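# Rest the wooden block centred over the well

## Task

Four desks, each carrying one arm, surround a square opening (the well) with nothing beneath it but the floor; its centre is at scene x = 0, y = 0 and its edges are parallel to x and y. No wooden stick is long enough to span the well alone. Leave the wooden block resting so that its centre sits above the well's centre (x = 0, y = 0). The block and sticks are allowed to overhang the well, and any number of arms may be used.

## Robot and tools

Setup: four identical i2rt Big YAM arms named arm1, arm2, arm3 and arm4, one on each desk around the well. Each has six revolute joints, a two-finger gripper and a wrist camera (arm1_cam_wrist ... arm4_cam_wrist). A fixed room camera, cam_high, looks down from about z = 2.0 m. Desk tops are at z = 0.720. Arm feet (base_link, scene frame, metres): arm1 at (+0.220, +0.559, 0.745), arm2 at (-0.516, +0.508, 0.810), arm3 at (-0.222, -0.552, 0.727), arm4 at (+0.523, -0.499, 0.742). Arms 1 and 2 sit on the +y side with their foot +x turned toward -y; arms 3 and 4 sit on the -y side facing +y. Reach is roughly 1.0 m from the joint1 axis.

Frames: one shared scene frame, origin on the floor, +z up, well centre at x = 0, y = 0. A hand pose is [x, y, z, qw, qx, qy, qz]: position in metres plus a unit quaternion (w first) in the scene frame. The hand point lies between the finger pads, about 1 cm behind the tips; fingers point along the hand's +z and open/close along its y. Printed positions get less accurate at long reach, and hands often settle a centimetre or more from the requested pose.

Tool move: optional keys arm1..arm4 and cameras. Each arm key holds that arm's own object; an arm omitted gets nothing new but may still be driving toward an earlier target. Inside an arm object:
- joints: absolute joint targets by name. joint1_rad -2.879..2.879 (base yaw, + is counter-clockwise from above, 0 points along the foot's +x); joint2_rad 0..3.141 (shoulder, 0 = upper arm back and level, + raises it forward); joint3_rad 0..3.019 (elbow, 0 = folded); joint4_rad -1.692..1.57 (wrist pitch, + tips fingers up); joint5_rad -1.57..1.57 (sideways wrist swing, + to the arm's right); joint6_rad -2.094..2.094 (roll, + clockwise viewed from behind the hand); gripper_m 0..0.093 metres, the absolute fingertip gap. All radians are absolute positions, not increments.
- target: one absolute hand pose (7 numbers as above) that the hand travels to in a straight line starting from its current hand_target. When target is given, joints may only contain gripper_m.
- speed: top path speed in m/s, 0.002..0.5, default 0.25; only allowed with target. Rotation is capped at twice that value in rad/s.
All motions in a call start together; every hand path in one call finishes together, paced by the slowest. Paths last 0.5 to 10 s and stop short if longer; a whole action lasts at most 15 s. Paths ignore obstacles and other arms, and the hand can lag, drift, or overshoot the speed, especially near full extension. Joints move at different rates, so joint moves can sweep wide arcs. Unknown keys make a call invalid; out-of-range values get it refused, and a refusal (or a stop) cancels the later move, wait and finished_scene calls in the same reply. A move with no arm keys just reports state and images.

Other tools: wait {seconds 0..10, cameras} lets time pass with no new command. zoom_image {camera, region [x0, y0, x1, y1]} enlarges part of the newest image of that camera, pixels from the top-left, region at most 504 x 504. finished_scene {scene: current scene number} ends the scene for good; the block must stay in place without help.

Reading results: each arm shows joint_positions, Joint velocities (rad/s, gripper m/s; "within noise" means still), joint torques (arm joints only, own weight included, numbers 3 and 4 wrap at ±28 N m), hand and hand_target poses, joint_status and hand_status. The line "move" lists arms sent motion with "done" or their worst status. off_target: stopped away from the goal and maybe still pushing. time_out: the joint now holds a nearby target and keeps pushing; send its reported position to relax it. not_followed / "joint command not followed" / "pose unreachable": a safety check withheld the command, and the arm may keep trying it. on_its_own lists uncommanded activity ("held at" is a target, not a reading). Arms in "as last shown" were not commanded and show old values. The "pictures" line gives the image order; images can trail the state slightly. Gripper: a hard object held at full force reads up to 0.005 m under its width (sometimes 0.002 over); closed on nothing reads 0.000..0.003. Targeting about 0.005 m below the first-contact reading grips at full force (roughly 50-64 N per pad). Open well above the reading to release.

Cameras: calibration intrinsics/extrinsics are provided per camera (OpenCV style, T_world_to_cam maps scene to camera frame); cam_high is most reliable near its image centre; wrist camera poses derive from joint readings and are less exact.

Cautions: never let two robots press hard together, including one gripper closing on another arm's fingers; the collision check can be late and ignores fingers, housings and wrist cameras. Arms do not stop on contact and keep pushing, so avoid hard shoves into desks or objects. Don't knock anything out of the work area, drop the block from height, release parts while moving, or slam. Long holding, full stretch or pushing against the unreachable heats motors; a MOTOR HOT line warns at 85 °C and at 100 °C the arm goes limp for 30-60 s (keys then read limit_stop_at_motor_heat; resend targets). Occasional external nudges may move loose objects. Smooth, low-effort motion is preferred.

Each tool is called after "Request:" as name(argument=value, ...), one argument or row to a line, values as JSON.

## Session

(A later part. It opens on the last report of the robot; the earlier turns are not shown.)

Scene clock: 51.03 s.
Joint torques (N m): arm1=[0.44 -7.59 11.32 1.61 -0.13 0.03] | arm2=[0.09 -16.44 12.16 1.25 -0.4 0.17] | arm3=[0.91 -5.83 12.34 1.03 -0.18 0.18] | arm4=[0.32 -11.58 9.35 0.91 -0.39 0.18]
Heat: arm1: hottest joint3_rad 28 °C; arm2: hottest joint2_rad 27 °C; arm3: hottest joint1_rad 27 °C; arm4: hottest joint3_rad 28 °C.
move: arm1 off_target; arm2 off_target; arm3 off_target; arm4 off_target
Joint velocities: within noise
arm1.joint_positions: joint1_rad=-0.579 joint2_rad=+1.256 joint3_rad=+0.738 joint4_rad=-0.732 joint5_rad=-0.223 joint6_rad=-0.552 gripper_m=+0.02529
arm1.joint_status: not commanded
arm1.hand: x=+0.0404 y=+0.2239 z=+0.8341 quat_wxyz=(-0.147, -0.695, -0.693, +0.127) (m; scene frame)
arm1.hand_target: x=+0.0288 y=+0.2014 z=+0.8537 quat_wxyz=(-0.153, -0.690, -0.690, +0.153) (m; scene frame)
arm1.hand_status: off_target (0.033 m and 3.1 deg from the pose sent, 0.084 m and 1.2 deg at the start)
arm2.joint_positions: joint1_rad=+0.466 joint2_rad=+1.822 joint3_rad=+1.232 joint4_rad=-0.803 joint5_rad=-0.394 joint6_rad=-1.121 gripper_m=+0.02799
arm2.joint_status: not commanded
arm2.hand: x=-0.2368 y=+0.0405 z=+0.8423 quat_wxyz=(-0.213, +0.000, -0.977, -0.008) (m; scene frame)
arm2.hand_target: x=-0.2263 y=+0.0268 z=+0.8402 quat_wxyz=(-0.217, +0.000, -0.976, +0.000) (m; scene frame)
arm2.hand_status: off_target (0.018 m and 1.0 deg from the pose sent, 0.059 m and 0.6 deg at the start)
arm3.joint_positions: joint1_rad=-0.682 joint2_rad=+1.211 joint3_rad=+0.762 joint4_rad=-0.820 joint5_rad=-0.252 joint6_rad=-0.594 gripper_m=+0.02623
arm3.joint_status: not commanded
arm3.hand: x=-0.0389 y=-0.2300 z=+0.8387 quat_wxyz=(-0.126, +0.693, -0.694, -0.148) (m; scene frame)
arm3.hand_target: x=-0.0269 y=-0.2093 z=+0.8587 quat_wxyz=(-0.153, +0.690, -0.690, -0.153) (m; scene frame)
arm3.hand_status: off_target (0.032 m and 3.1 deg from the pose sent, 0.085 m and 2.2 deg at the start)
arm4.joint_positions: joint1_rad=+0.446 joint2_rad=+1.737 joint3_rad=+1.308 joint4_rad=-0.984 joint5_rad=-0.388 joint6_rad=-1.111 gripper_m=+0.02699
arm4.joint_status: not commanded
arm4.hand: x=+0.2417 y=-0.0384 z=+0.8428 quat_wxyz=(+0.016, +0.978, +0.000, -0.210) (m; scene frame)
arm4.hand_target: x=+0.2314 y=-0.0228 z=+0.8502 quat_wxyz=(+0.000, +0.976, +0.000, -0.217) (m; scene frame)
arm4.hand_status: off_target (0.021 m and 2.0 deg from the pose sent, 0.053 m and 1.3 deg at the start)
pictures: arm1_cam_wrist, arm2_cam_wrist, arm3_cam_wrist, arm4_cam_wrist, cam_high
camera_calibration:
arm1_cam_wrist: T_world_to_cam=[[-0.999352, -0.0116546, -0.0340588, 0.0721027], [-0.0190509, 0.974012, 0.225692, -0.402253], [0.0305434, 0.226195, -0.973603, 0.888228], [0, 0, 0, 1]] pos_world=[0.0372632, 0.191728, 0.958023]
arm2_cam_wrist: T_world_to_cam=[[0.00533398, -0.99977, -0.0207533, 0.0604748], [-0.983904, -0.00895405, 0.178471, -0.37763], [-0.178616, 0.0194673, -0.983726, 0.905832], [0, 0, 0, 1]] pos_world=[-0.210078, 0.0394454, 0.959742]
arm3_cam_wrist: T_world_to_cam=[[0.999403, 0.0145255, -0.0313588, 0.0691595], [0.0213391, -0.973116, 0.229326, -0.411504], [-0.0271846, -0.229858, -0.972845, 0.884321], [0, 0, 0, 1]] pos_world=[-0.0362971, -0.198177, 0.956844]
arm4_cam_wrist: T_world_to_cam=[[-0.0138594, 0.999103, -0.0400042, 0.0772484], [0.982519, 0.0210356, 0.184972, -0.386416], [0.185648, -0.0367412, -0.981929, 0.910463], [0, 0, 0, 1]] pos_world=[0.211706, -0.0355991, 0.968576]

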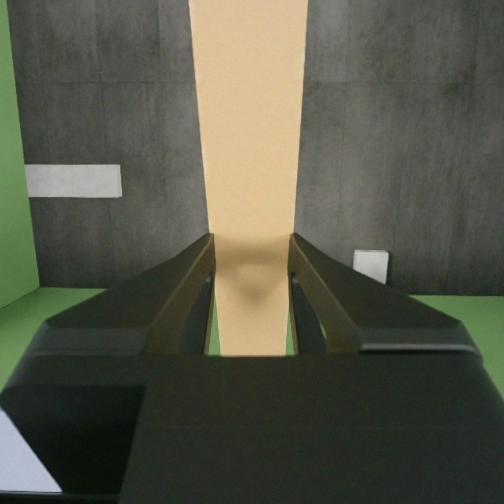

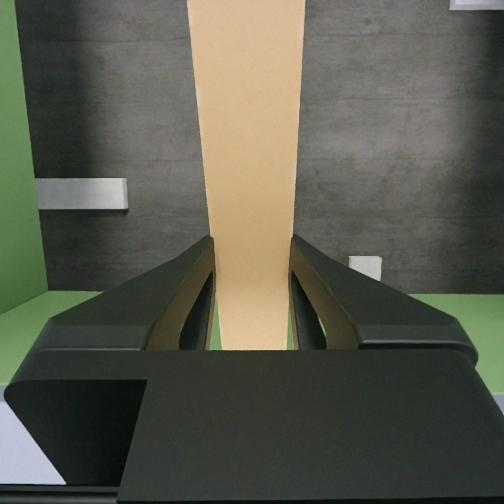

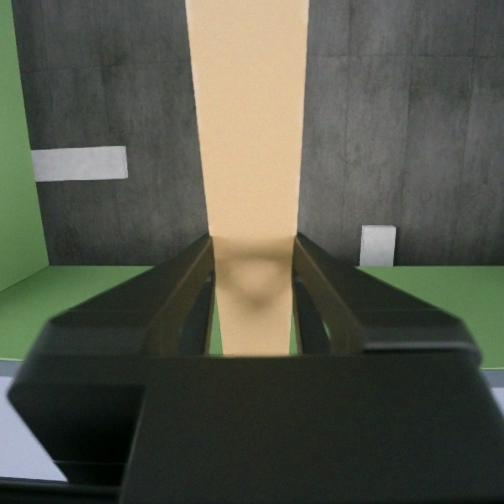

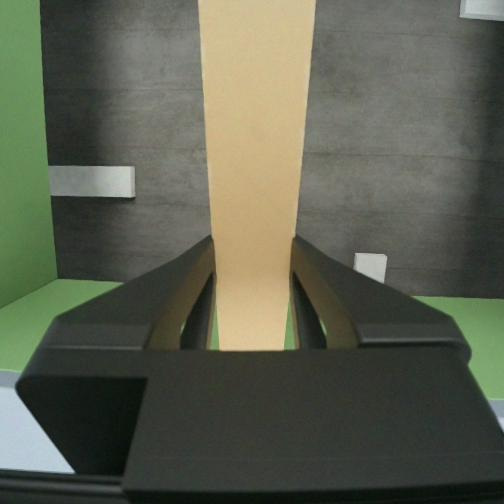

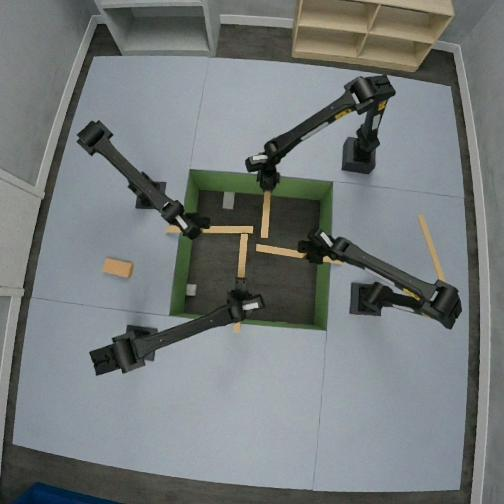

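Request:
move(
  arm1={"target":[0.017,0.169,0.866,0.153,0.6904,0.6904,-0.153],"speed":0.06},
  arm2={"target":[-0.2015,0.016,0.842,0.2164,0,0.9763,0],"speed":0.06},
  arm3={"target":[-0.018,-0.178,0.864,-0.153,0.6904,-0.6904,-0.153],"speed":0.06},
  arm4={"target":[0.2117,-0.0144,0.852,0,0.9763,0,-0.2164],"speed":0.06},
  cameras=["cam_high"],
)

Request:
zoom_image(
  camera="cam_high",
  region=[200, 180, 310, 290],
)

Scene clock: 53.13 s.
Joint torques (N m): arm1=[0.62 -8.94 11.48 0.99 -0.13 0.03] | arm2=[0.56 -17.14 12.52 0.75 -0.3 0.24] | arm3=[1.03 -6.89 12.51 1.11 -0.19 0.19] | arm4=[0.32 -11.93 9.52 0.66 -0.38 0.18]
Heat: arm1: hottest joint3_rad 28 °C; arm2: hottest joint2_rad 27 °C; arm3: hottest joint3_rad 28 °C; arm4: hottest joint3_rad 28 °C.
move: arm1 off_target; arm2 off_target; arm3 off_target; arm4 off_target
Joint velocities: within noise
arm1.joint_positions: joint1_rad=-0.559 joint2_rad=+1.326 joint3_rad=+0.838 joint4_rad=-0.737 joint5_rad=-0.215 joint6_rad=-0.531 gripper_m=+0.02529
arm1.joint_status: not commanded
arm1.hand: x=+0.0254 y=+0.1889 z=+0.8486 quat_wxyz=(-0.148, -0.693, -0.692, +0.138) (m; scene frame)
arm1.hand_target: x=+0.0177 y=+0.1700 z=+0.8663 quat_wxyz=(-0.153, -0.690, -0.690, +0.153) (m; scene frame)
arm1.hand_status: off_target (0.028 m and 1.9 deg from the pose sent, 0.068 m and 3.1 deg at the start)
arm2.joint_positions: joint1_rad=+0.500 joint2_rad=+1.857 joint3_rad=+1.292 joint4_rad=-0.803 joint5_rad=-0.388 joint6_rad=-1.091 gripper_m=+0.02799
arm2.joint_status: not commanded
arm2.hand: x=-0.2120 y=+0.0287 z=+0.8449 quat_wxyz=(-0.215, +0.004, -0.977, -0.002) (m; scene frame)
arm2.hand_target: x=-0.2018 y=+0.0166 z=+0.8422 quat_wxyz=(-0.217, +0.000, -0.976, +0.000) (m; scene frame)
arm2.hand_status: off_target (0.017 m and 0.5 deg from the pose sent, 0.043 m and 1.0 deg at the start)
arm3.joint_positions: joint1_rad=-0.653 joint2_rad=+1.284 joint3_rad=+0.839 joint4_rad=-0.819 joint5_rad=-0.240 joint6_rad=-0.564 gripper_m=+0.02623
arm3.joint_status: not commanded
arm3.hand: x=-0.0297 y=-0.2018 z=+0.8441 quat_wxyz=(-0.125, +0.692, -0.695, -0.147) (m; scene frame)
arm3.hand_target: x=-0.0188 y=-0.1794 z=+0.8648 quat_wxyz=(-0.153, +0.690, -0.690, -0.153) (m; scene frame)
arm3.hand_status: off_target (0.033 m and 3.3 deg from the pose sent, 0.062 m and 3.1 deg at the start)
arm4.joint_positions: joint1_rad=+0.472 joint2_rad=+1.768 joint3_rad=+1.357 joint4_rad=-0.984 joint5_rad=-0.383 joint6_rad=-1.083 gripper_m=+0.02699
arm4.joint_status: not commanded
arm4.hand: x=+0.2226 y=-0.0289 z=+0.8456 quat_wxyz=(+0.012, +0.977, +0.000, -0.211) (m; scene frame)
arm4.hand_target: x=+0.2121 y=-0.0151 z=+0.8522 quat_wxyz=(+0.000, +0.976, +0.000, -0.217) (m; scene frame)
arm4.hand_status: off_target (0.019 m and 1.5 deg from the pose sent, 0.039 m and 1.9 deg at the start)
pictures: cam_high

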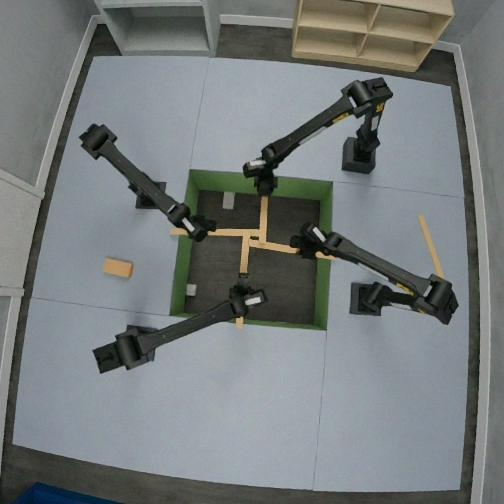

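Scaled by 4.582 from the camera's 504x504 image, which has a finer 720x720 frame.

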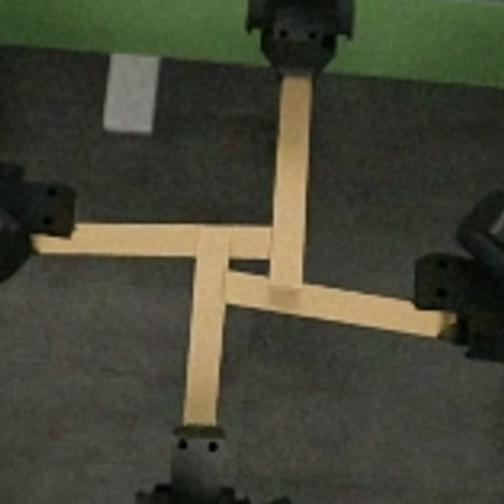

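Request:
zoom_image(
  camera="cam_high",
  region=[238, 222, 274, 258],
)

Scaled by 14.000 from the camera's 504x504 image, which has a finer 720x720 frame.

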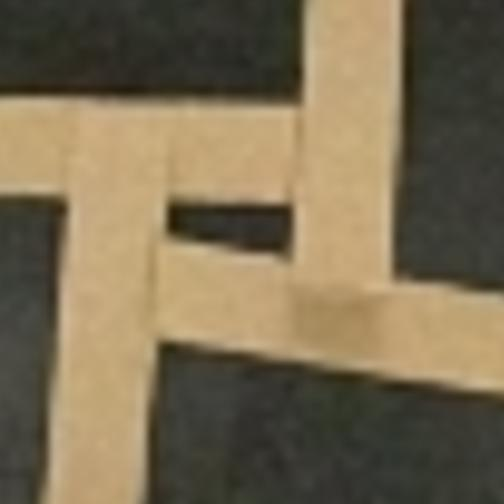

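Request:
move(
  arm1={"target":[0.018,0.147,0.864,0.153,0.6904,0.6904,-0.153],"speed":0.05},
  arm2={"target":[-0.177,0.017,0.842,0.2164,0,0.9763,0],"speed":0.05},
  arm3={"target":[-0.018,-0.150,0.865,-0.153,0.6904,-0.6904,-0.153],"speed":0.05},
  arm4={"target":[0.189,-0.0155,0.850,0,0.9763,0,-0.2164],"speed":0.05},
  cameras=["cam_high"],
)

Request:
zoom_image(
  camera="cam_high",
  region=[220, 205, 290, 275],
)

Scene clock: 55.27 s.
Joint torques (N m): arm1=[0.56 -9.47 11.48 1.39 -0.12 0.04] | arm2=[-0.15 -17.44 12.57 1.07 -0.33 0.23] | arm3=[0.67 -7.59 12.31 1.07 -0.11 0.22] | arm4=[0.32 -12.16 9.57 0.96 -0.37 0.17]
Heat: arm1: hottest joint3_rad 28 °C; arm2: hottest joint2_rad 27 °C; arm3: hottest joint3_rad 28 °C; arm4: hottest joint3_rad 29 °C.
move: arm1 off_target; arm2 off_target; arm3 off_target; arm4 off_target
Joint velocities: within noise
arm1.joint_positions: joint1_rad=-0.527 joint2_rad=+1.375 joint3_rad=+0.880 joint4_rad=-0.737 joint5_rad=-0.203 joint6_rad=-0.501 gripper_m=+0.02529
arm1.joint_status: not commanded
arm1.hand: x=+0.0276 y=+0.1702 z=+0.8461 quat_wxyz=(-0.147, -0.694, -0.692, +0.131) (m; scene frame)
arm1.hand_target: x=+0.0187 y=+0.1482 z=+0.8645 quat_wxyz=(-0.153, -0.690, -0.690, +0.153) (m; scene frame)
arm1.hand_status: off_target (0.031 m and 2.6 deg from the pose sent, 0.045 m and 1.9 deg at the start)
arm2.joint_positions: joint1_rad=+0.539 joint2_rad=+1.879 joint3_rad=+1.324 joint4_rad=-0.803 joint5_rad=-0.378 joint6_rad=-1.046 gripper_m=+0.02800
arm2.joint_status: not commanded
arm2.hand: x=-0.1894 y=+0.0296 z=+0.8441 quat_wxyz=(-0.213, +0.001, -0.977, -0.004) (m; scene frame)
arm2.hand_target: x=-0.1775 y=+0.0177 z=+0.8422 quat_wxyz=(-0.217, +0.000, -0.976, +0.000) (m; scene frame)
arm2.hand_status: off_target (0.018 m and 0.6 deg from the pose sent, 0.037 m and 0.5 deg at the start)
arm3.joint_positions: joint1_rad=-0.609 joint2_rad=+1.343 joint3_rad=+0.900 joint4_rad=-0.806 joint5_rad=-0.227 joint6_rad=-0.528 gripper_m=+0.02623
arm3.joint_status: not commanded
arm3.hand: x=-0.0294 y=-0.1722 z=+0.8471 quat_wxyz=(-0.128, +0.695, -0.692, -0.147) (m; scene frame)
arm3.hand_target: x=-0.0189 y=-0.1513 z=+0.8656 quat_wxyz=(-0.153, +0.690, -0.690, -0.153) (m; scene frame)
arm3.hand_status: off_target (0.031 m and 3.0 deg from the pose sent, 0.057 m and 3.3 deg at the start)
arm4.joint_positions: joint1_rad=+0.511 joint2_rad=+1.790 joint3_rad=+1.383 joint4_rad=-0.980 joint5_rad=-0.375 joint6_rad=-1.043 gripper_m=+0.02699
arm4.joint_status: not commanded
arm4.hand: x=+0.2006 y=-0.0315 z=+0.8435 quat_wxyz=(+0.015, +0.978, +0.000, -0.209) (m; scene frame)
arm4.hand_target: x=+0.1895 y=-0.0162 z=+0.8504 quat_wxyz=(+0.000, +0.976, +0.000, -0.217) (m; scene frame)
arm4.hand_status: off_target (0.021 m and 1.9 deg from the pose sent, 0.036 m and 1.5 deg at the start)
pictures: cam_high

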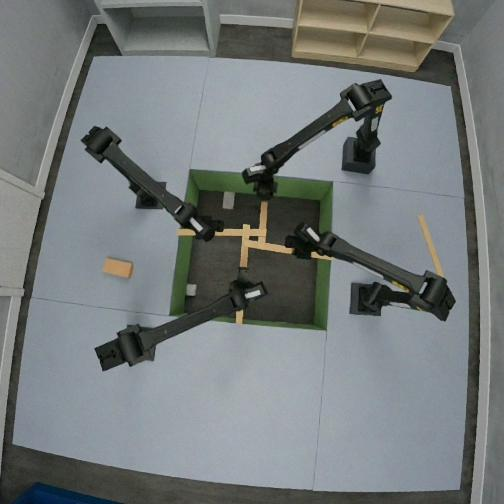

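Scaled by 7.200 from the camera's 504x504 image, which has a finer 720x720 frame.

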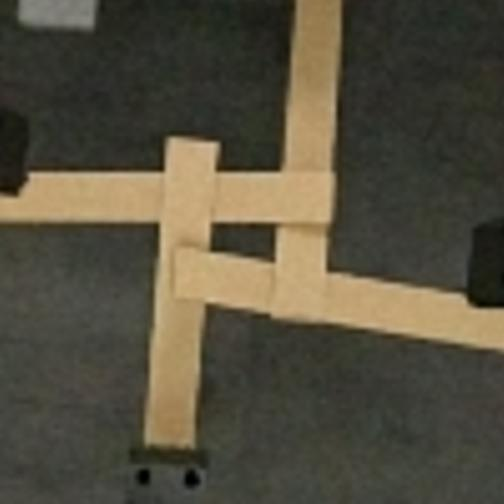

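Request:
move(
  arm1={"target":[0.020,0.164,0.838,0.1228,0.6964,0.6964,-0.1228],"speed":0.04},
  arm2={"target":[-0.190,0.018,0.824,0.1736,0,0.9848,0],"speed":0.04},
  arm3={"target":[-0.020,-0.168,0.838,-0.1228,0.6964,-0.6964,-0.1228],"speed":0.04},
  arm4={"target":[0.207,-0.018,0.826,0,0.9848,0,-0.1736],"speed":0.04},
  cameras=["cam_high"],
)

Request:
zoom_image(
  camera="cam_high",
  region=[220, 205, 290, 275],
)

Scene clock: 58.13 s.
Joint torques (N m): arm1=[0.62 -9.88 9.74 0.87 -0.11 -0.14] | arm2=[0.15 -17.49 12.75 0.39 -0.25 0.09] | arm3=[0.67 -7.88 9.89 0.31 -0.06 0.08] | arm4=[0.03 -12.4 7.77 0.75 -0.26 -0.03]
Heat: arm1: hottest joint3_rad 29 °C; arm2: hottest joint3_rad 28 °C; arm3: hottest joint3_rad 29 °C; arm4: hottest joint3_rad 29 °C.
move: arm1 off_target; arm2 off_target; arm3 done; arm4 done
Joint velocities: within noise
arm1.joint_positions: joint1_rad=-0.527 joint2_rad=+1.409 joint3_rad=+0.880 joint4_rad=-0.747 joint5_rad=-0.161 joint6_rad=-0.501 gripper_m=+0.02529
arm1.joint_status: not commanded
arm1.hand: x=+0.0232 y=+0.1765 z=+0.8301 quat_wxyz=(-0.121, -0.702, -0.693, +0.116) (m; scene frame)
arm1.hand_target: x=+0.0202 y=+0.1643 z=+0.8381 quat_wxyz=(-0.123, -0.696, -0.696, +0.123) (m; scene frame)
arm1.hand_status: off_target (0.015 m and 1.1 deg from the pose sent, 0.013 m and 2.9 deg at the start)
arm2.joint_positions: joint1_rad=+0.541 joint2_rad=+1.902 joint3_rad=+1.324 joint4_rad=-0.811 joint5_rad=-0.303 joint6_rad=-1.046 gripper_m=+0.02800
arm2.joint_status: not commanded
arm2.hand: x=-0.2010 y=+0.0277 z=+0.8266 quat_wxyz=(-0.174, -0.004, -0.985, +0.000) (m; scene frame)
arm2.hand_target: x=-0.1903 y=+0.0185 z=+0.8240 quat_wxyz=(-0.174, +0.000, -0.985, +0.000) (m; scene frame)
arm2.hand_status: off_target (0.015 m and 0.5 deg from the pose sent, 0.023 m and 4.7 deg at the start)
arm3.joint_positions: joint1_rad=-0.609 joint2_rad=+1.375 joint3_rad=+0.900 joint4_rad=-0.806 joint5_rad=-0.184 joint6_rad=-0.528 gripper_m=+0.02623
arm3.joint_status: not commanded
arm3.hand: x=-0.0233 y=-0.1762 z=+0.8331 quat_wxyz=(-0.119, +0.695, -0.699, -0.123) (m; scene frame)
arm3.hand_target: x=-0.0202 y=-0.1682 z=+0.8379 quat_wxyz=(-0.123, +0.696, -0.696, -0.123) (m; scene frame)
arm3.hand_status: done (0.010 m and 0.6 deg from the pose sent, 0.014 m and 2.9 deg at the start)
arm4.joint_positions: joint1_rad=+0.511 joint2_rad=+1.808 joint3_rad=+1.383 joint4_rad=-0.980 joint5_rad=-0.301 joint6_rad=-1.043 gripper_m=+0.02699
arm4.joint_status: not commanded
arm4.hand: x=+0.2111 y=-0.0258 z=+0.8295 quat_wxyz=(+0.004, +0.985, -0.005, -0.173) (m; scene frame)
arm4.hand_target: x=+0.2072 y=-0.0181 z=+0.8261 quat_wxyz=(+0.000, +0.985, +0.000, -0.174) (m; scene frame)
arm4.hand_status: done (0.009 m and 0.7 deg from the pose sent, 0.023 m and 4.4 deg at the start)
pictures: cam_high

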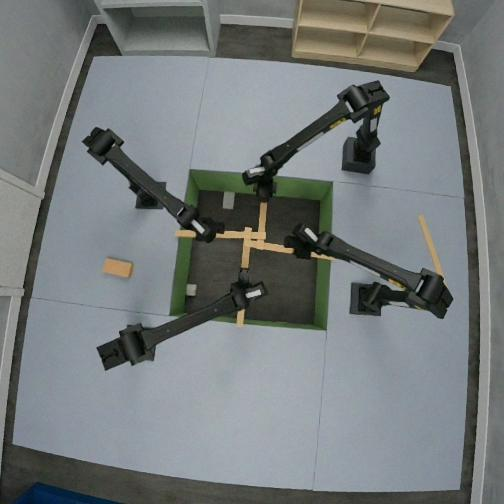

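Scaled by 7.200 from the camera's 504x504 image, which has a finer 720x720 frame.

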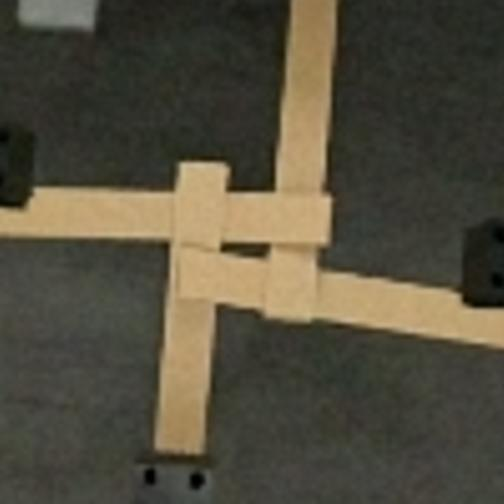

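Request:
move(
  arm1={"target":[0.026,0.175,0.803,0.0862,0.7018,0.7018,-0.0862],"speed":0.04},
  arm2={"target":[-0.201,0.021,0.797,0.1219,0,0.9925,0],"speed":0.04},
  arm3={"target":[-0.025,-0.178,0.802,-0.0862,0.7018,-0.7018,-0.0862],"speed":0.04},
  arm4={"target":[0.222,-0.022,0.796,0,0.9925,0,-0.1219],"speed":0.04},
)

Request:
zoom_image(
  camera="cam_high",
  region=[220, 205, 290, 275],
)

Scene clock: 60.40 s.
Joint torques (N m): arm1=[0.44 -10.29 8.38 0.66 -0.02 -0.05] | arm2=[0.73 -18.08 12.18 0.46 -0.2 0.06] | arm3=[0.85 -8.35 8.09 0.06 -0.01 0.13] | arm4=[0.15 -12.63 6.27 0.79 -0.14 0.02]
Heat: arm1: hottest joint3_rad 29 °C; arm2: hottest joint3_rad 28 °C; arm3: hottest joint3_rad 29 °C; arm4: hottest joint3_rad 29 °C.
move: arm1 done; arm2 off_target; arm3 done; arm4 off_target
Joint velocities: within noise
arm1.joint_positions: joint1_rad=-0.504 joint2_rad=+1.474 joint3_rad=+0.880 joint4_rad=-0.755 joint5_rad=-0.107 joint6_rad=-0.501 gripper_m=+0.02529
arm1.joint_status: not commanded
arm1.hand: x=+0.0267 y=+0.1813 z=+0.8019 quat_wxyz=(-0.087, -0.702, -0.701, +0.087) (m; scene frame)
arm1.hand_target: x=+0.0261 y=+0.1751 z=+0.8030 quat_wxyz=(-0.086, -0.702, -0.702, +0.086) (m; scene frame)
arm1.hand_status: done (0.006 m and 0.2 deg from the pose sent, 0.027 m and 5.4 deg at the start)
arm2.joint_positions: joint1_rad=+0.554 joint2_rad=+1.941 joint3_rad=+1.327 joint4_rad=-0.822 joint5_rad=-0.212 joint6_rad=-1.046 gripper_m=+0.02800
arm2.joint_status: not commanded
arm2.hand: x=-0.2106 y=+0.0293 z=+0.8018 quat_wxyz=(-0.124, -0.004, -0.992, +0.001) (m; scene frame)
arm2.hand_target: x=-0.2011 y=+0.0214 z=+0.7971 quat_wxyz=(-0.122, +0.000, -0.993, +0.000) (m; scene frame)
arm2.hand_status: off_target (0.014 m and 0.5 deg from the pose sent, 0.030 m and 6.1 deg at the start)
arm3.joint_positions: joint1_rad=-0.590 joint2_rad=+1.442 joint3_rad=+0.900 joint4_rad=-0.806 joint5_rad=-0.126 joint6_rad=-0.528 gripper_m=+0.02623
arm3.joint_status: not commanded
arm3.hand: x=-0.0230 y=-0.1795 z=+0.8046 quat_wxyz=(-0.093, +0.701, -0.701, -0.089) (m; scene frame)
arm3.hand_target: x=-0.0250 y=-0.1781 z=+0.8019 quat_wxyz=(-0.086, +0.702, -0.702, -0.086) (m; scene frame)
arm3.hand_status: done (0.004 m and 0.8 deg from the pose sent, 0.031 m and 5.7 deg at the start)
arm4.joint_positions: joint1_rad=+0.514 joint2_rad=+1.840 joint3_rad=+1.378 joint4_rad=-0.980 joint5_rad=-0.211 joint6_rad=-1.053 gripper_m=+0.02699
arm4.joint_status: not commanded
arm4.hand: x=+0.2245 y=-0.0223 z=+0.8063 quat_wxyz=(-0.002, +0.992, -0.004, -0.126) (m; scene frame)
arm4.hand_target: x=+0.2221 y=-0.0222 z=+0.7961 quat_wxyz=(+0.000, +0.993, +0.000, -0.122) (m; scene frame)
arm4.hand_status: off_target (0.011 m and 0.6 deg from the pose sent, 0.035 m and 6.0 deg at the start)
pictures: arm1_cam_wrist, arm2_cam_wrist, arm3_cam_wrist, arm4_cam_wrist, cam_high
camera_calibration:
arm1_cam_wrist: T_world_to_cam=[[-0.999951, -0.00629552, -0.00757702, 0.034649], [-0.00861299, 0.932033, 0.362271, -0.456013], [0.00478134, 0.362319, -0.932042, 0.80963], [0, 0, 0, 1]] pos_world=[0.0268486, 0.131893, 0.920072]
arm2_cam_wrist: T_world_to_cam=[[-0.00692941, -0.999965, -0.00461632, 0.0328685], [-0.935867, 0.00485875, 0.35232, -0.474486], [-0.352285, 0.00676163, -0.935868, 0.796287], [0, 0, 0, 1]] pos_world=[-0.163309, 0.0297886, 0.912542]
arm3_cam_wrist: T_world_to_cam=[[0.999959, 0.00839028, 0.00332803, 0.0224626], [0.00664575, -0.933869, 0.357554, -0.451233], [0.00610792, -0.357517, -0.933887, 0.809637], [0, 0, 0, 1]] pos_world=[-0.0244081, -0.132121, 0.917374]
arm4_cam_wrist: T_world_to_cam=[[0.00121657, 0.999977, -0.0066995, 0.0292826], [0.93692, 0.00120196, 0.349542, -0.485942], [0.349542, -0.00670214, -0.936897, 0.805983], [0, 0, 0, 1]] pos_world=[0.173528, -0.023296, 0.925177]

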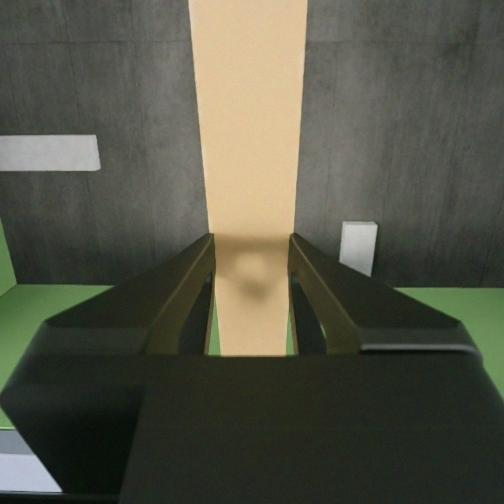

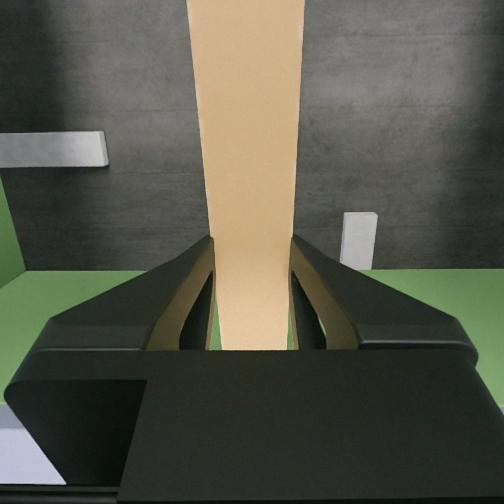

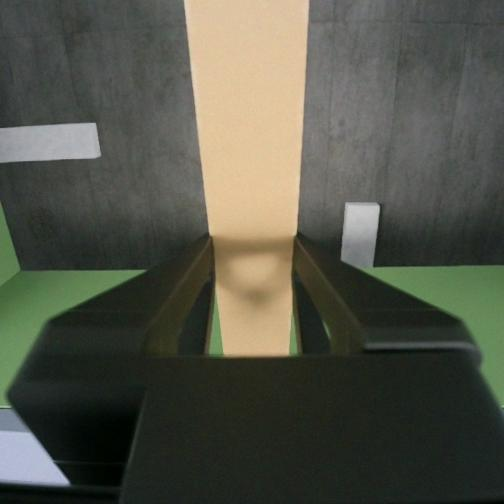

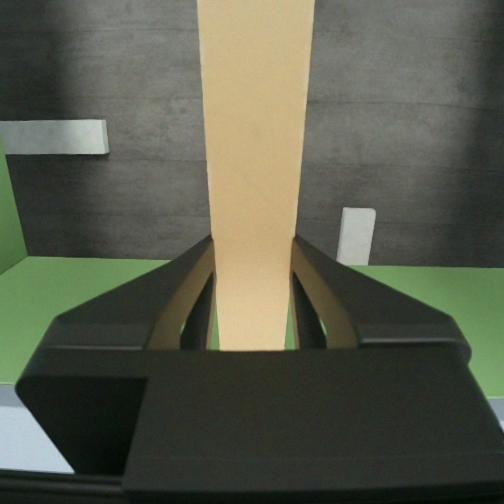

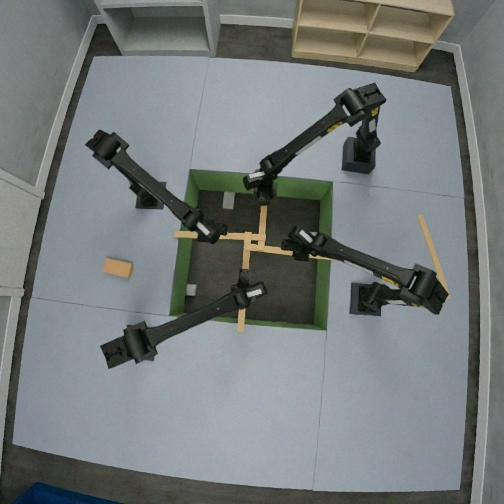

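Scaled by 7.200 from the camera's 504x504 image, which has a finer 720x720 frame.

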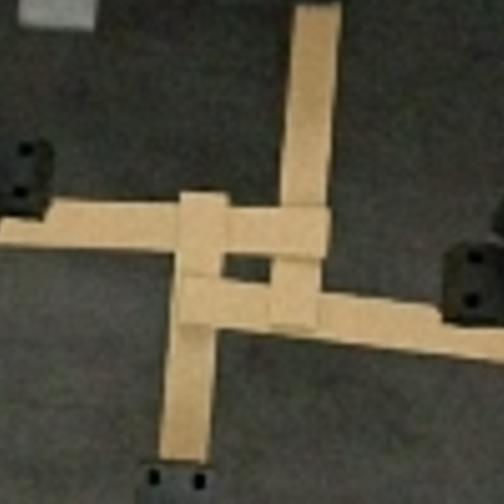

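Request:
zoom_image(
  camera="cam_high",
  region=[210, 300, 270, 360],
)

Request:
zoom_image(
  camera="cam_high",
  region=[160, 205, 220, 265],
)

Request:
zoom_image(
  camera="cam_high",
  region=[290, 220, 350, 280],
)

Request:
zoom_image(
  camera="cam_high",
  region=[230, 150, 290, 210],
)

Scaled by 8.400 from the camera's 504x504 image, which has a finer 720x720 frame.

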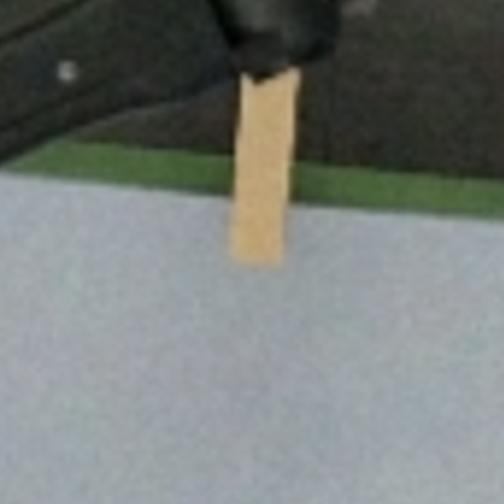

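Scaled by 8.400 from the camera's 504x504 image, which has a finer 720x720 frame.

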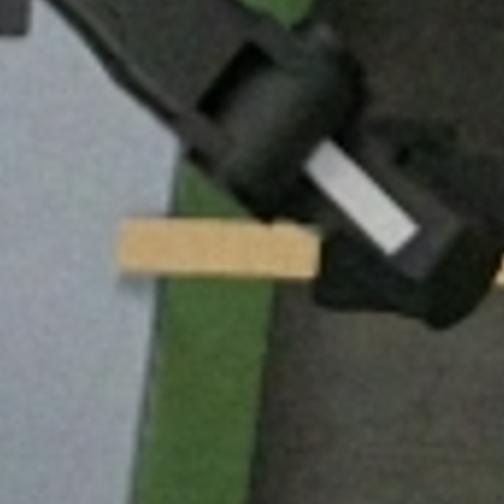

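Scaled by 8.400 from the camera's 504x504 image, which has a finer 720x720 frame.

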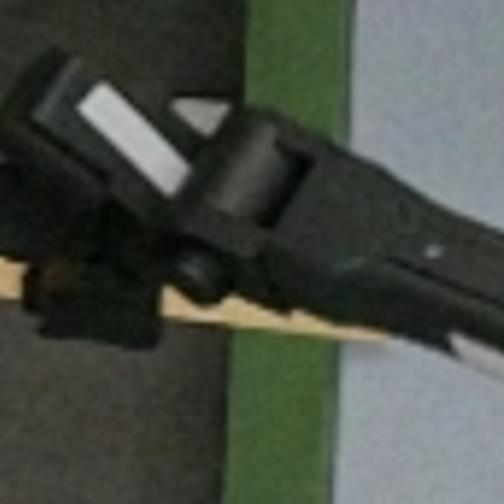

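Scaled by 8.400 from the camera's 504x504 image, which has a finer 720x720 frame.

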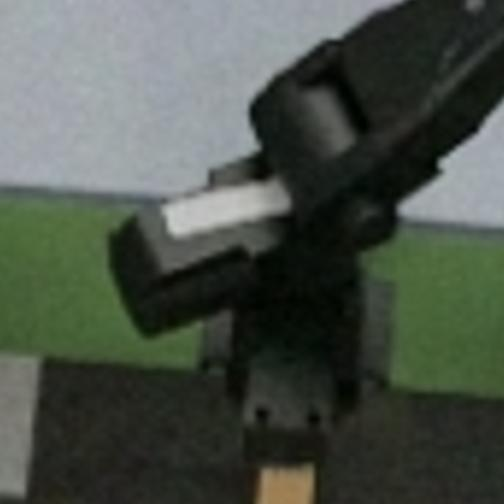

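Request:
move(
  arm1={"target":[0.026,0.175,0.778,0.0555,0.7049,0.7049,-0.0555],"speed":0.03},
  arm2={"target":[-0.206,0.021,0.773,0.0785,0,0.9969,0],"speed":0.03},
  arm3={"target":[-0.031,-0.182,0.775,-0.0555,0.7049,-0.7049,-0.0555],"speed":0.03},
  arm4={"target":[0.230,-0.029,0.769,0,0.9969,0,-0.0785],"speed":0.03},
)

Request:
zoom_image(
  camera="cam_high",
  region=[220, 205, 290, 275],
)

Request:
zoom_image(
  camera="cam_high",
  region=[160, 180, 340, 360],
)

Scene clock: 63.37 s.
Joint torques (N m): arm1=[0.5 -9.93 9.2 0.39 0.03 0.05] | arm2=[0.15 -19.02 11.85 0.4 -0.03 0.14] | arm3=[1.03 -8.59 7.8 -0.2 0.02 0.19] | arm4=[0.21 -12.57 5.89 0.65 -0.01 0.13]
Heat: arm1: hottest joint3_rad 29 °C; arm2: hottest joint3_rad 28 °C; arm3: hottest joint3_rad 29 °C; arm4: hottest joint3_rad 29 °C.
move: arm1 off_target; arm2 off_target; arm3 done; arm4 off_target
Joint velocities: within noise
arm1.joint_positions: joint1_rad=-0.487 joint2_rad=+1.543 joint3_rad=+0.888 joint4_rad=-0.773 joint5_rad=-0.064 joint6_rad=-0.500 gripper_m=+0.02529
arm1.joint_status: not commanded
arm1.hand: x=+0.0299 y=+0.1872 z=+0.7760 quat_wxyz=(-0.057, -0.703, -0.707, +0.055) (m; scene frame)
arm1.hand_target: x=+0.0262 y=+0.1753 z=+0.7780 quat_wxyz=(-0.056, -0.705, -0.705, +0.056) (m; scene frame)
arm1.hand_status: off_target (0.013 m and 0.4 deg from the pose sent, 0.025 m and 5.2 deg at the start)
arm2.joint_positions: joint1_rad=+0.570 joint2_rad=+1.991 joint3_rad=+1.344 joint4_rad=-0.831 joint5_rad=-0.136 joint6_rad=-1.046 gripper_m=+0.02800
arm2.joint_status: not commanded
arm2.hand: x=-0.2149 y=+0.0289 z=+0.7783 quat_wxyz=(-0.081, +0.000, -0.997, +0.001) (m; scene frame)
arm2.hand_target: x=-0.2062 y=+0.0215 z=+0.7731 quat_wxyz=(-0.079, +0.000, -0.997, +0.000) (m; scene frame)
arm2.hand_status: off_target (0.013 m and 0.4 deg from the pose sent, 0.030 m and 5.3 deg at the start)
arm3.joint_positions: joint1_rad=-0.565 joint2_rad=+1.505 joint3_rad=+0.900 joint4_rad=-0.811 joint5_rad=-0.078 joint6_rad=-0.515 gripper_m=+0.02623
arm3.joint_status: not commanded
arm3.hand: x=-0.0277 y=-0.1831 z=+0.7785 quat_wxyz=(-0.065, +0.706, -0.703, -0.059) (m; scene frame)
arm3.hand_target: x=-0.0310 y=-0.1822 z=+0.7750 quat_wxyz=(-0.056, +0.705, -0.705, -0.055) (m; scene frame)
arm3.hand_status: done (0.005 m and 1.2 deg from the pose sent, 0.031 m and 5.8 deg at the start)
arm4.joint_positions: joint1_rad=+0.531 joint2_rad=+1.871 joint3_rad=+1.356 joint4_rad=-0.965 joint5_rad=-0.135 joint6_rad=-1.053 gripper_m=+0.02699
arm4.joint_status: not commanded
arm4.hand: x=+0.2313 y=-0.0281 z=+0.7796 quat_wxyz=(-0.003, +0.996, +0.001, -0.084) (m; scene frame)
arm4.hand_target: x=+0.2300 y=-0.0291 z=+0.7692 quat_wxyz=(+0.000, +0.997, +0.000, -0.079) (m; scene frame)
arm4.hand_status: off_target (0.011 m and 0.7 deg from the pose sent, 0.038 m and 5.4 deg at the start)
pictures: arm1_cam_wrist, arm2_cam_wrist, arm3_cam_wrist, arm4_cam_wrist, cam_high
camera_calibration:
arm1_cam_wrist: T_world_to_cam=[[-0.999852, -0.0142638, -0.00956672, 0.0406661], [-0.0170291, 0.895754, 0.444223, -0.50865], [0.0022331, 0.444321, -0.895865, 0.739983], [0, 0, 0, 1]] pos_world=[0.0303457, 0.127416, 0.889268]
arm2_cam_wrist: T_world_to_cam=[[0.000570933, -0.999994, -0.00344587, 0.0330049], [-0.902389, -0.0020001, 0.430917, -0.524027], [-0.430921, 0.00286349, -0.902385, 0.729857], [0, 0, 0, 1]] pos_world=[-0.158384, 0.0298667, 0.884538]
arm3_cam_wrist: T_world_to_cam=[[0.999905, 0.0122204, 0.00633212, 0.0257224], [0.00827519, -0.901408, 0.432892, -0.497999], [0.0109979, -0.432799, -0.901423, 0.745123], [0, 0, 0, 1]] pos_world=[-0.0297937, -0.126726, 0.887089]
arm4_cam_wrist: T_world_to_cam=[[-0.00763384, 0.999963, -0.00392774, 0.0347357], [0.904184, 0.00858008, 0.427057, -0.535681], [0.427075, -0.000291314, -0.904216, 0.735336], [0, 0, 0, 1]] pos_world=[0.170576, -0.029924, 0.893806]

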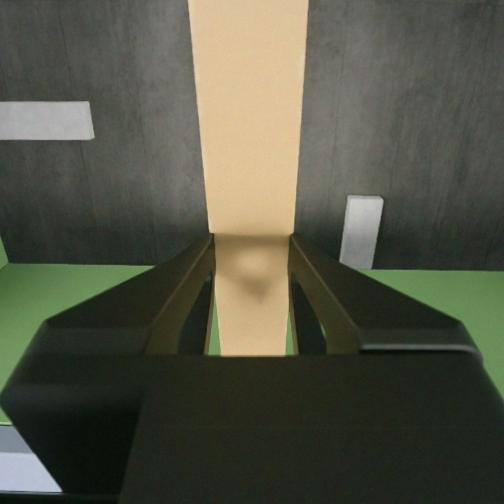

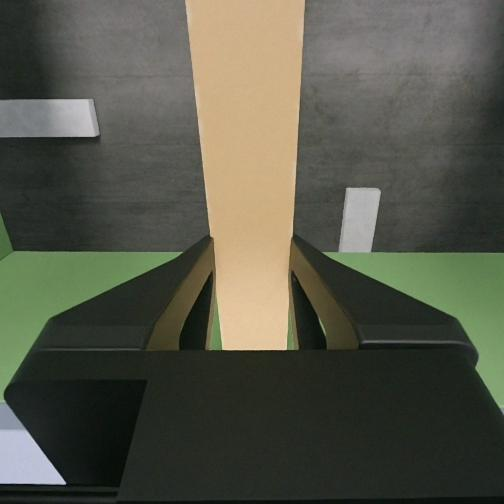

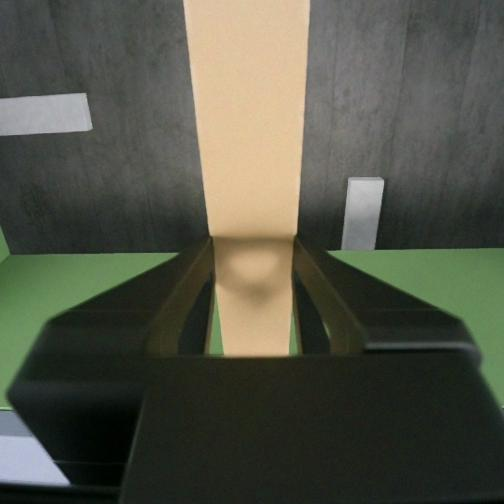

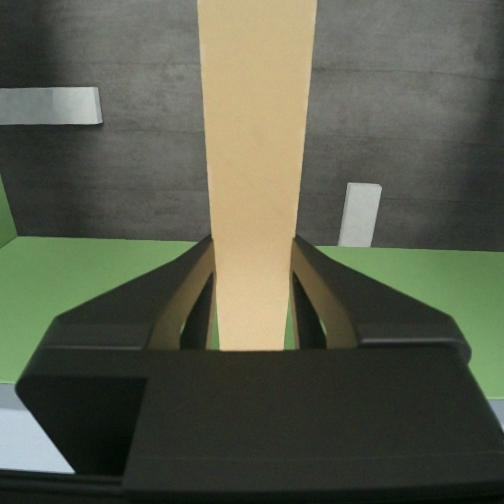

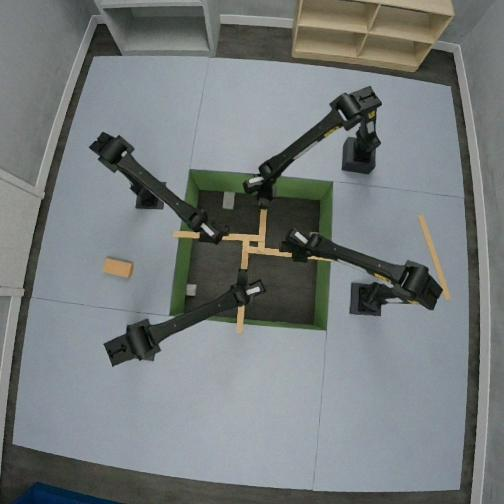

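Scaled by 7.200 from the camera's 504x504 image, which has a finer 720x720 frame.

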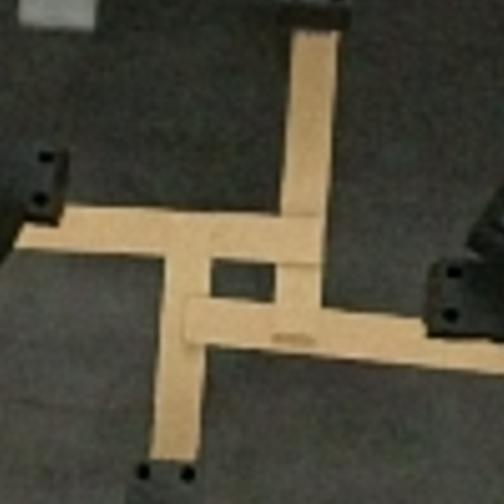

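Scaled by 2.800 from the camera's 504x504 image, which has a finer 720x720 frame.

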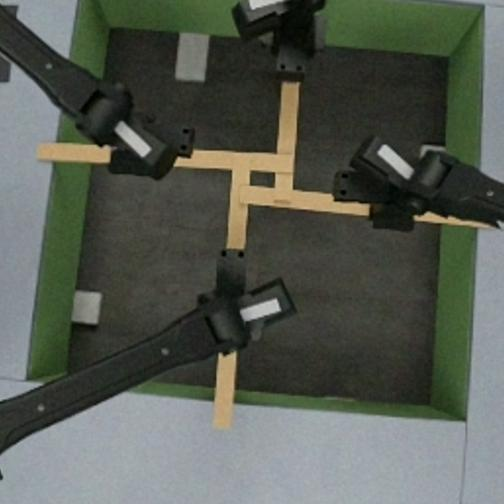

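Request:
move(
  arm1={"target":[0.024,0.163,0.778,0.0555,0.7049,0.7049,-0.0555],"speed":0.03},
  arm2={"target":[-0.202,0.021,0.773,0.0785,0,0.9969,0],"speed":0.03},
  arm3={"target":[-0.031,-0.174,0.775,-0.0555,0.7049,-0.7049,-0.0555],"speed":0.03},
  cameras=["cam_high"],
)

Request:
zoom_image(
  camera="cam_high",
  region=[235, 220, 275, 260],
)

Scene clock: 65.07 s.
Joint torques (N m): arm1=[0.67 -10.11 9.88 0.81 -0.06 0.12] | arm2=[0.62 -18.49 12.25 0.25 -0.25 0.17] | arm3=[1.26 -8.12 9.26 -0.16 -0.16 0.23] | arm4=[0.21 -12.98 6.2 0.65 -0.09 0.12]
Heat: arm1: hottest joint3_rad 29 °C; arm2: hottest joint3_rad 28 °C; arm3: hottest joint3_rad 29 °C; arm4: hottest joint3_rad 29 °C.
move: arm1 off_target; arm2 off_target; arm3 done
Joint velocities: within noise
arm1.joint_positions: joint1_rad=-0.481 joint2_rad=+1.566 joint3_rad=+0.909 joint4_rad=-0.789 joint5_rad=-0.060 joint6_rad=-0.496 gripper_m=+0.02529
arm1.joint_status: not commanded
arm1.hand: x=+0.0301 y=+0.1828 z=+0.7733 quat_wxyz=(-0.053, -0.702, -0.709, +0.047) (m; scene frame)
arm1.hand_target: x=+0.0244 y=+0.1636 z=+0.7785 quat_wxyz=(-0.056, -0.705, -0.705, +0.056) (m; scene frame)
arm1.hand_status: off_target (0.021 m and 1.2 deg from the pose sent, 0.025 m and 0.4 deg at the start)
arm2.joint_positions: joint1_rad=+0.572 joint2_rad=+1.998 joint3_rad=+1.346 joint4_rad=-0.836 joint5_rad=-0.131 joint6_rad=-1.042 gripper_m=+0.02800
arm2.joint_status: not commanded
arm2.hand: x=-0.2154 y=+0.0306 z=+0.7748 quat_wxyz=(-0.077, -0.001, -0.997, -0.002) (m; scene frame)
arm2.hand_target: x=-0.2022 y=+0.0216 z=+0.7733 quat_wxyz=(-0.079, +0.000, -0.997, +0.000) (m; scene frame)
arm2.hand_status: off_target (0.017 m and 0.3 deg from the pose sent, 0.016 m and 0.4 deg at the start)
arm3.joint_positions: joint1_rad=-0.559 joint2_rad=+1.513 joint3_rad=+0.900 joint4_rad=-0.813 joint5_rad=-0.072 joint6_rad=-0.508 gripper_m=+0.02623
arm3.joint_status: not commanded
arm3.hand: x=-0.0296 y=-0.1836 z=+0.7750 quat_wxyz=(-0.060, +0.706, -0.704, -0.055) (m; scene frame)
arm3.hand_target: x=-0.0312 y=-0.1743 z=+0.7750 quat_wxyz=(-0.056, +0.705, -0.705, -0.055) (m; scene frame)
arm3.hand_status: done (0.010 m and 0.6 deg from the pose sent, 0.010 m and 1.2 deg at the start)
arm4.joint_positions: joint1_rad=+0.532 joint2_rad=+1.874 joint3_rad=+1.351 joint4_rad=-0.965 joint5_rad=-0.133 joint6_rad=-1.053 gripper_m=+0.02699
arm4.joint_status: not commanded
arm4.hand: x=+0.2324 y=-0.0302 z=+0.7761 quat_wxyz=(+0.000, +0.997, +0.001, -0.081) (m; scene frame)
arm4.hand_target: x=+0.2301 y=-0.0291 z=+0.7691 quat_wxyz=(+0.000, +0.997, +0.000, -0.078) (m; scene frame)
arm4.hand_status: not commanded
pictures: cam_high

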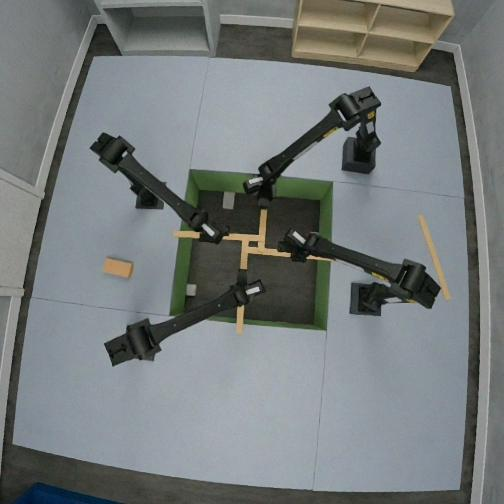

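Scaled by 12.600 from the camera's 504x504 image, which has a finer 720x720 frame.

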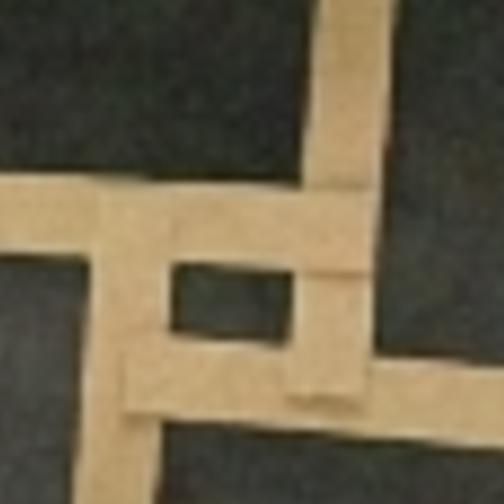

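Request:
move(
  arm1={"target":[0.023,0.149,0.782,0.0555,0.7049,0.7049,-0.0555],"speed":0.03},
  arm2={"target":[-0.191,0.020,0.775,0.0785,0,0.9969,0],"speed":0.03},
  cameras=["cam_high"],
)

Request:
zoom_image(
  camera="cam_high",
  region=[235, 220, 275, 260],
)

Scene clock: 66.63 s.
Joint torques (N m): arm1=[0.5 -10.99 10.45 0.81 -0.09 0.16] | arm2=[1.2 -17.85 12.36 0.34 -0.36 0.24] | arm3=[1.32 -8.29 9.24 -0.08 -0.2 0.19] | arm4=[0.21 -13.04 6.45 0.68 -0.16 0.21]
Heat: arm1: hottest joint3_rad 29 °C; arm2: hottest joint3_rad 28 °C; arm3: hottest joint3_rad 29 °C; arm4: hottest joint3_rad 29 °C.
move: arm1 off_target; arm2 off_target
Joint velocities: within noise
arm1.joint_positions: joint1_rad=-0.465 joint2_rad=+1.594 joint3_rad=+0.942 joint4_rad=-0.810 joint5_rad=-0.058 joint6_rad=-0.488 gripper_m=+0.02529
arm1.joint_status: not commanded
arm1.hand: x=+0.0321 y=+0.1733 z=+0.7723 quat_wxyz=(-0.050, -0.700, -0.711, +0.039) (m; scene frame)
arm1.hand_target: x=+0.0236 y=+0.1500 z=+0.7827 quat_wxyz=(-0.056, -0.705, -0.705, +0.056) (m; scene frame)
arm1.hand_status: off_target (0.028 m and 2.2 deg from the pose sent, 0.036 m and 1.2 deg at the start)
arm2.joint_positions: joint1_rad=+0.583 joint2_rad=+2.006 joint3_rad=+1.367 joint4_rad=-0.850 joint5_rad=-0.127 joint6_rad=-1.032 gripper_m=+0.02800
arm2.joint_status: not commanded
arm2.hand: x=-0.2080 y=+0.0292 z=+0.7765 quat_wxyz=(-0.074, -0.001, -0.997, -0.003) (m; scene frame)
arm2.hand_target: x=-0.1913 y=+0.0207 z=+0.7753 quat_wxyz=(-0.079, +0.000, -0.997, +0.000) (m; scene frame)
arm2.hand_status: off_target (0.019 m and 0.6 deg from the pose sent, 0.027 m and 0.3 deg at the start)
arm3.joint_positions: joint1_rad=-0.559 joint2_rad=+1.516 joint3_rad=+0.900 joint4_rad=-0.816 joint5_rad=-0.072 joint6_rad=-0.504 gripper_m=+0.02623
arm3.joint_status: not commanded
arm3.hand: x=-0.0301 y=-0.1845 z=+0.7737 quat_wxyz=(-0.057, +0.704, -0.705, -0.054) (m; scene frame)
arm3.hand_target: x=-0.0312 y=-0.1742 z=+0.7750 quat_wxyz=(-0.056, +0.705, -0.705, -0.056) (m; scene frame)
arm3.hand_status: not commanded
arm4.joint_positions: joint1_rad=+0.532 joint2_rad=+1.874 joint3_rad=+1.347 joint4_rad=-0.965 joint5_rad=-0.132 joint6_rad=-1.061 gripper_m=+0.02699
arm4.joint_status: not commanded
arm4.hand: x=+0.2336 y=-0.0318 z=+0.7745 quat_wxyz=(+0.001, +0.997, +0.005, -0.079) (m; scene frame)
arm4.hand_target: x=+0.2302 y=-0.0291 z=+0.7691 quat_wxyz=(+0.000, +0.997, +0.000, -0.079) (m; scene frame)
arm4.hand_status: not commanded
pictures: cam_high

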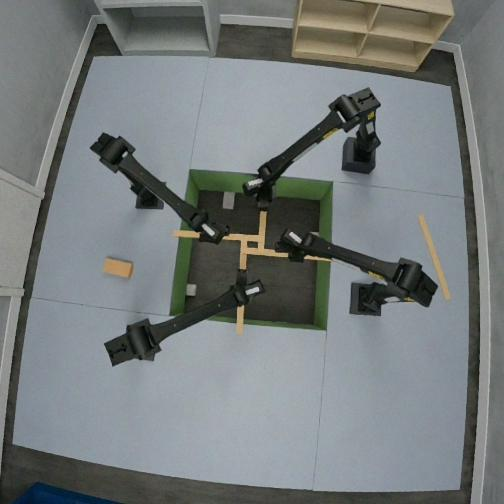

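Scaled by 12.600 from the camera's 504x504 image, which has a finer 720x720 frame.

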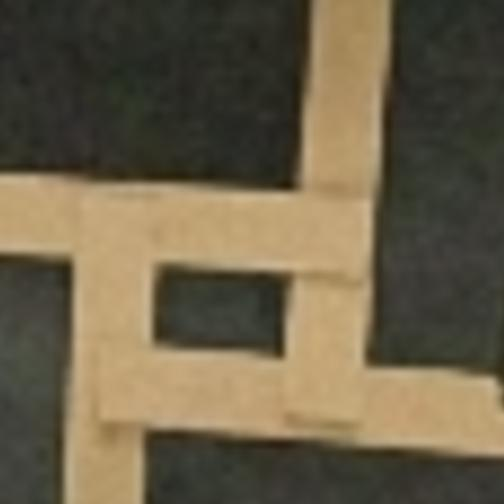

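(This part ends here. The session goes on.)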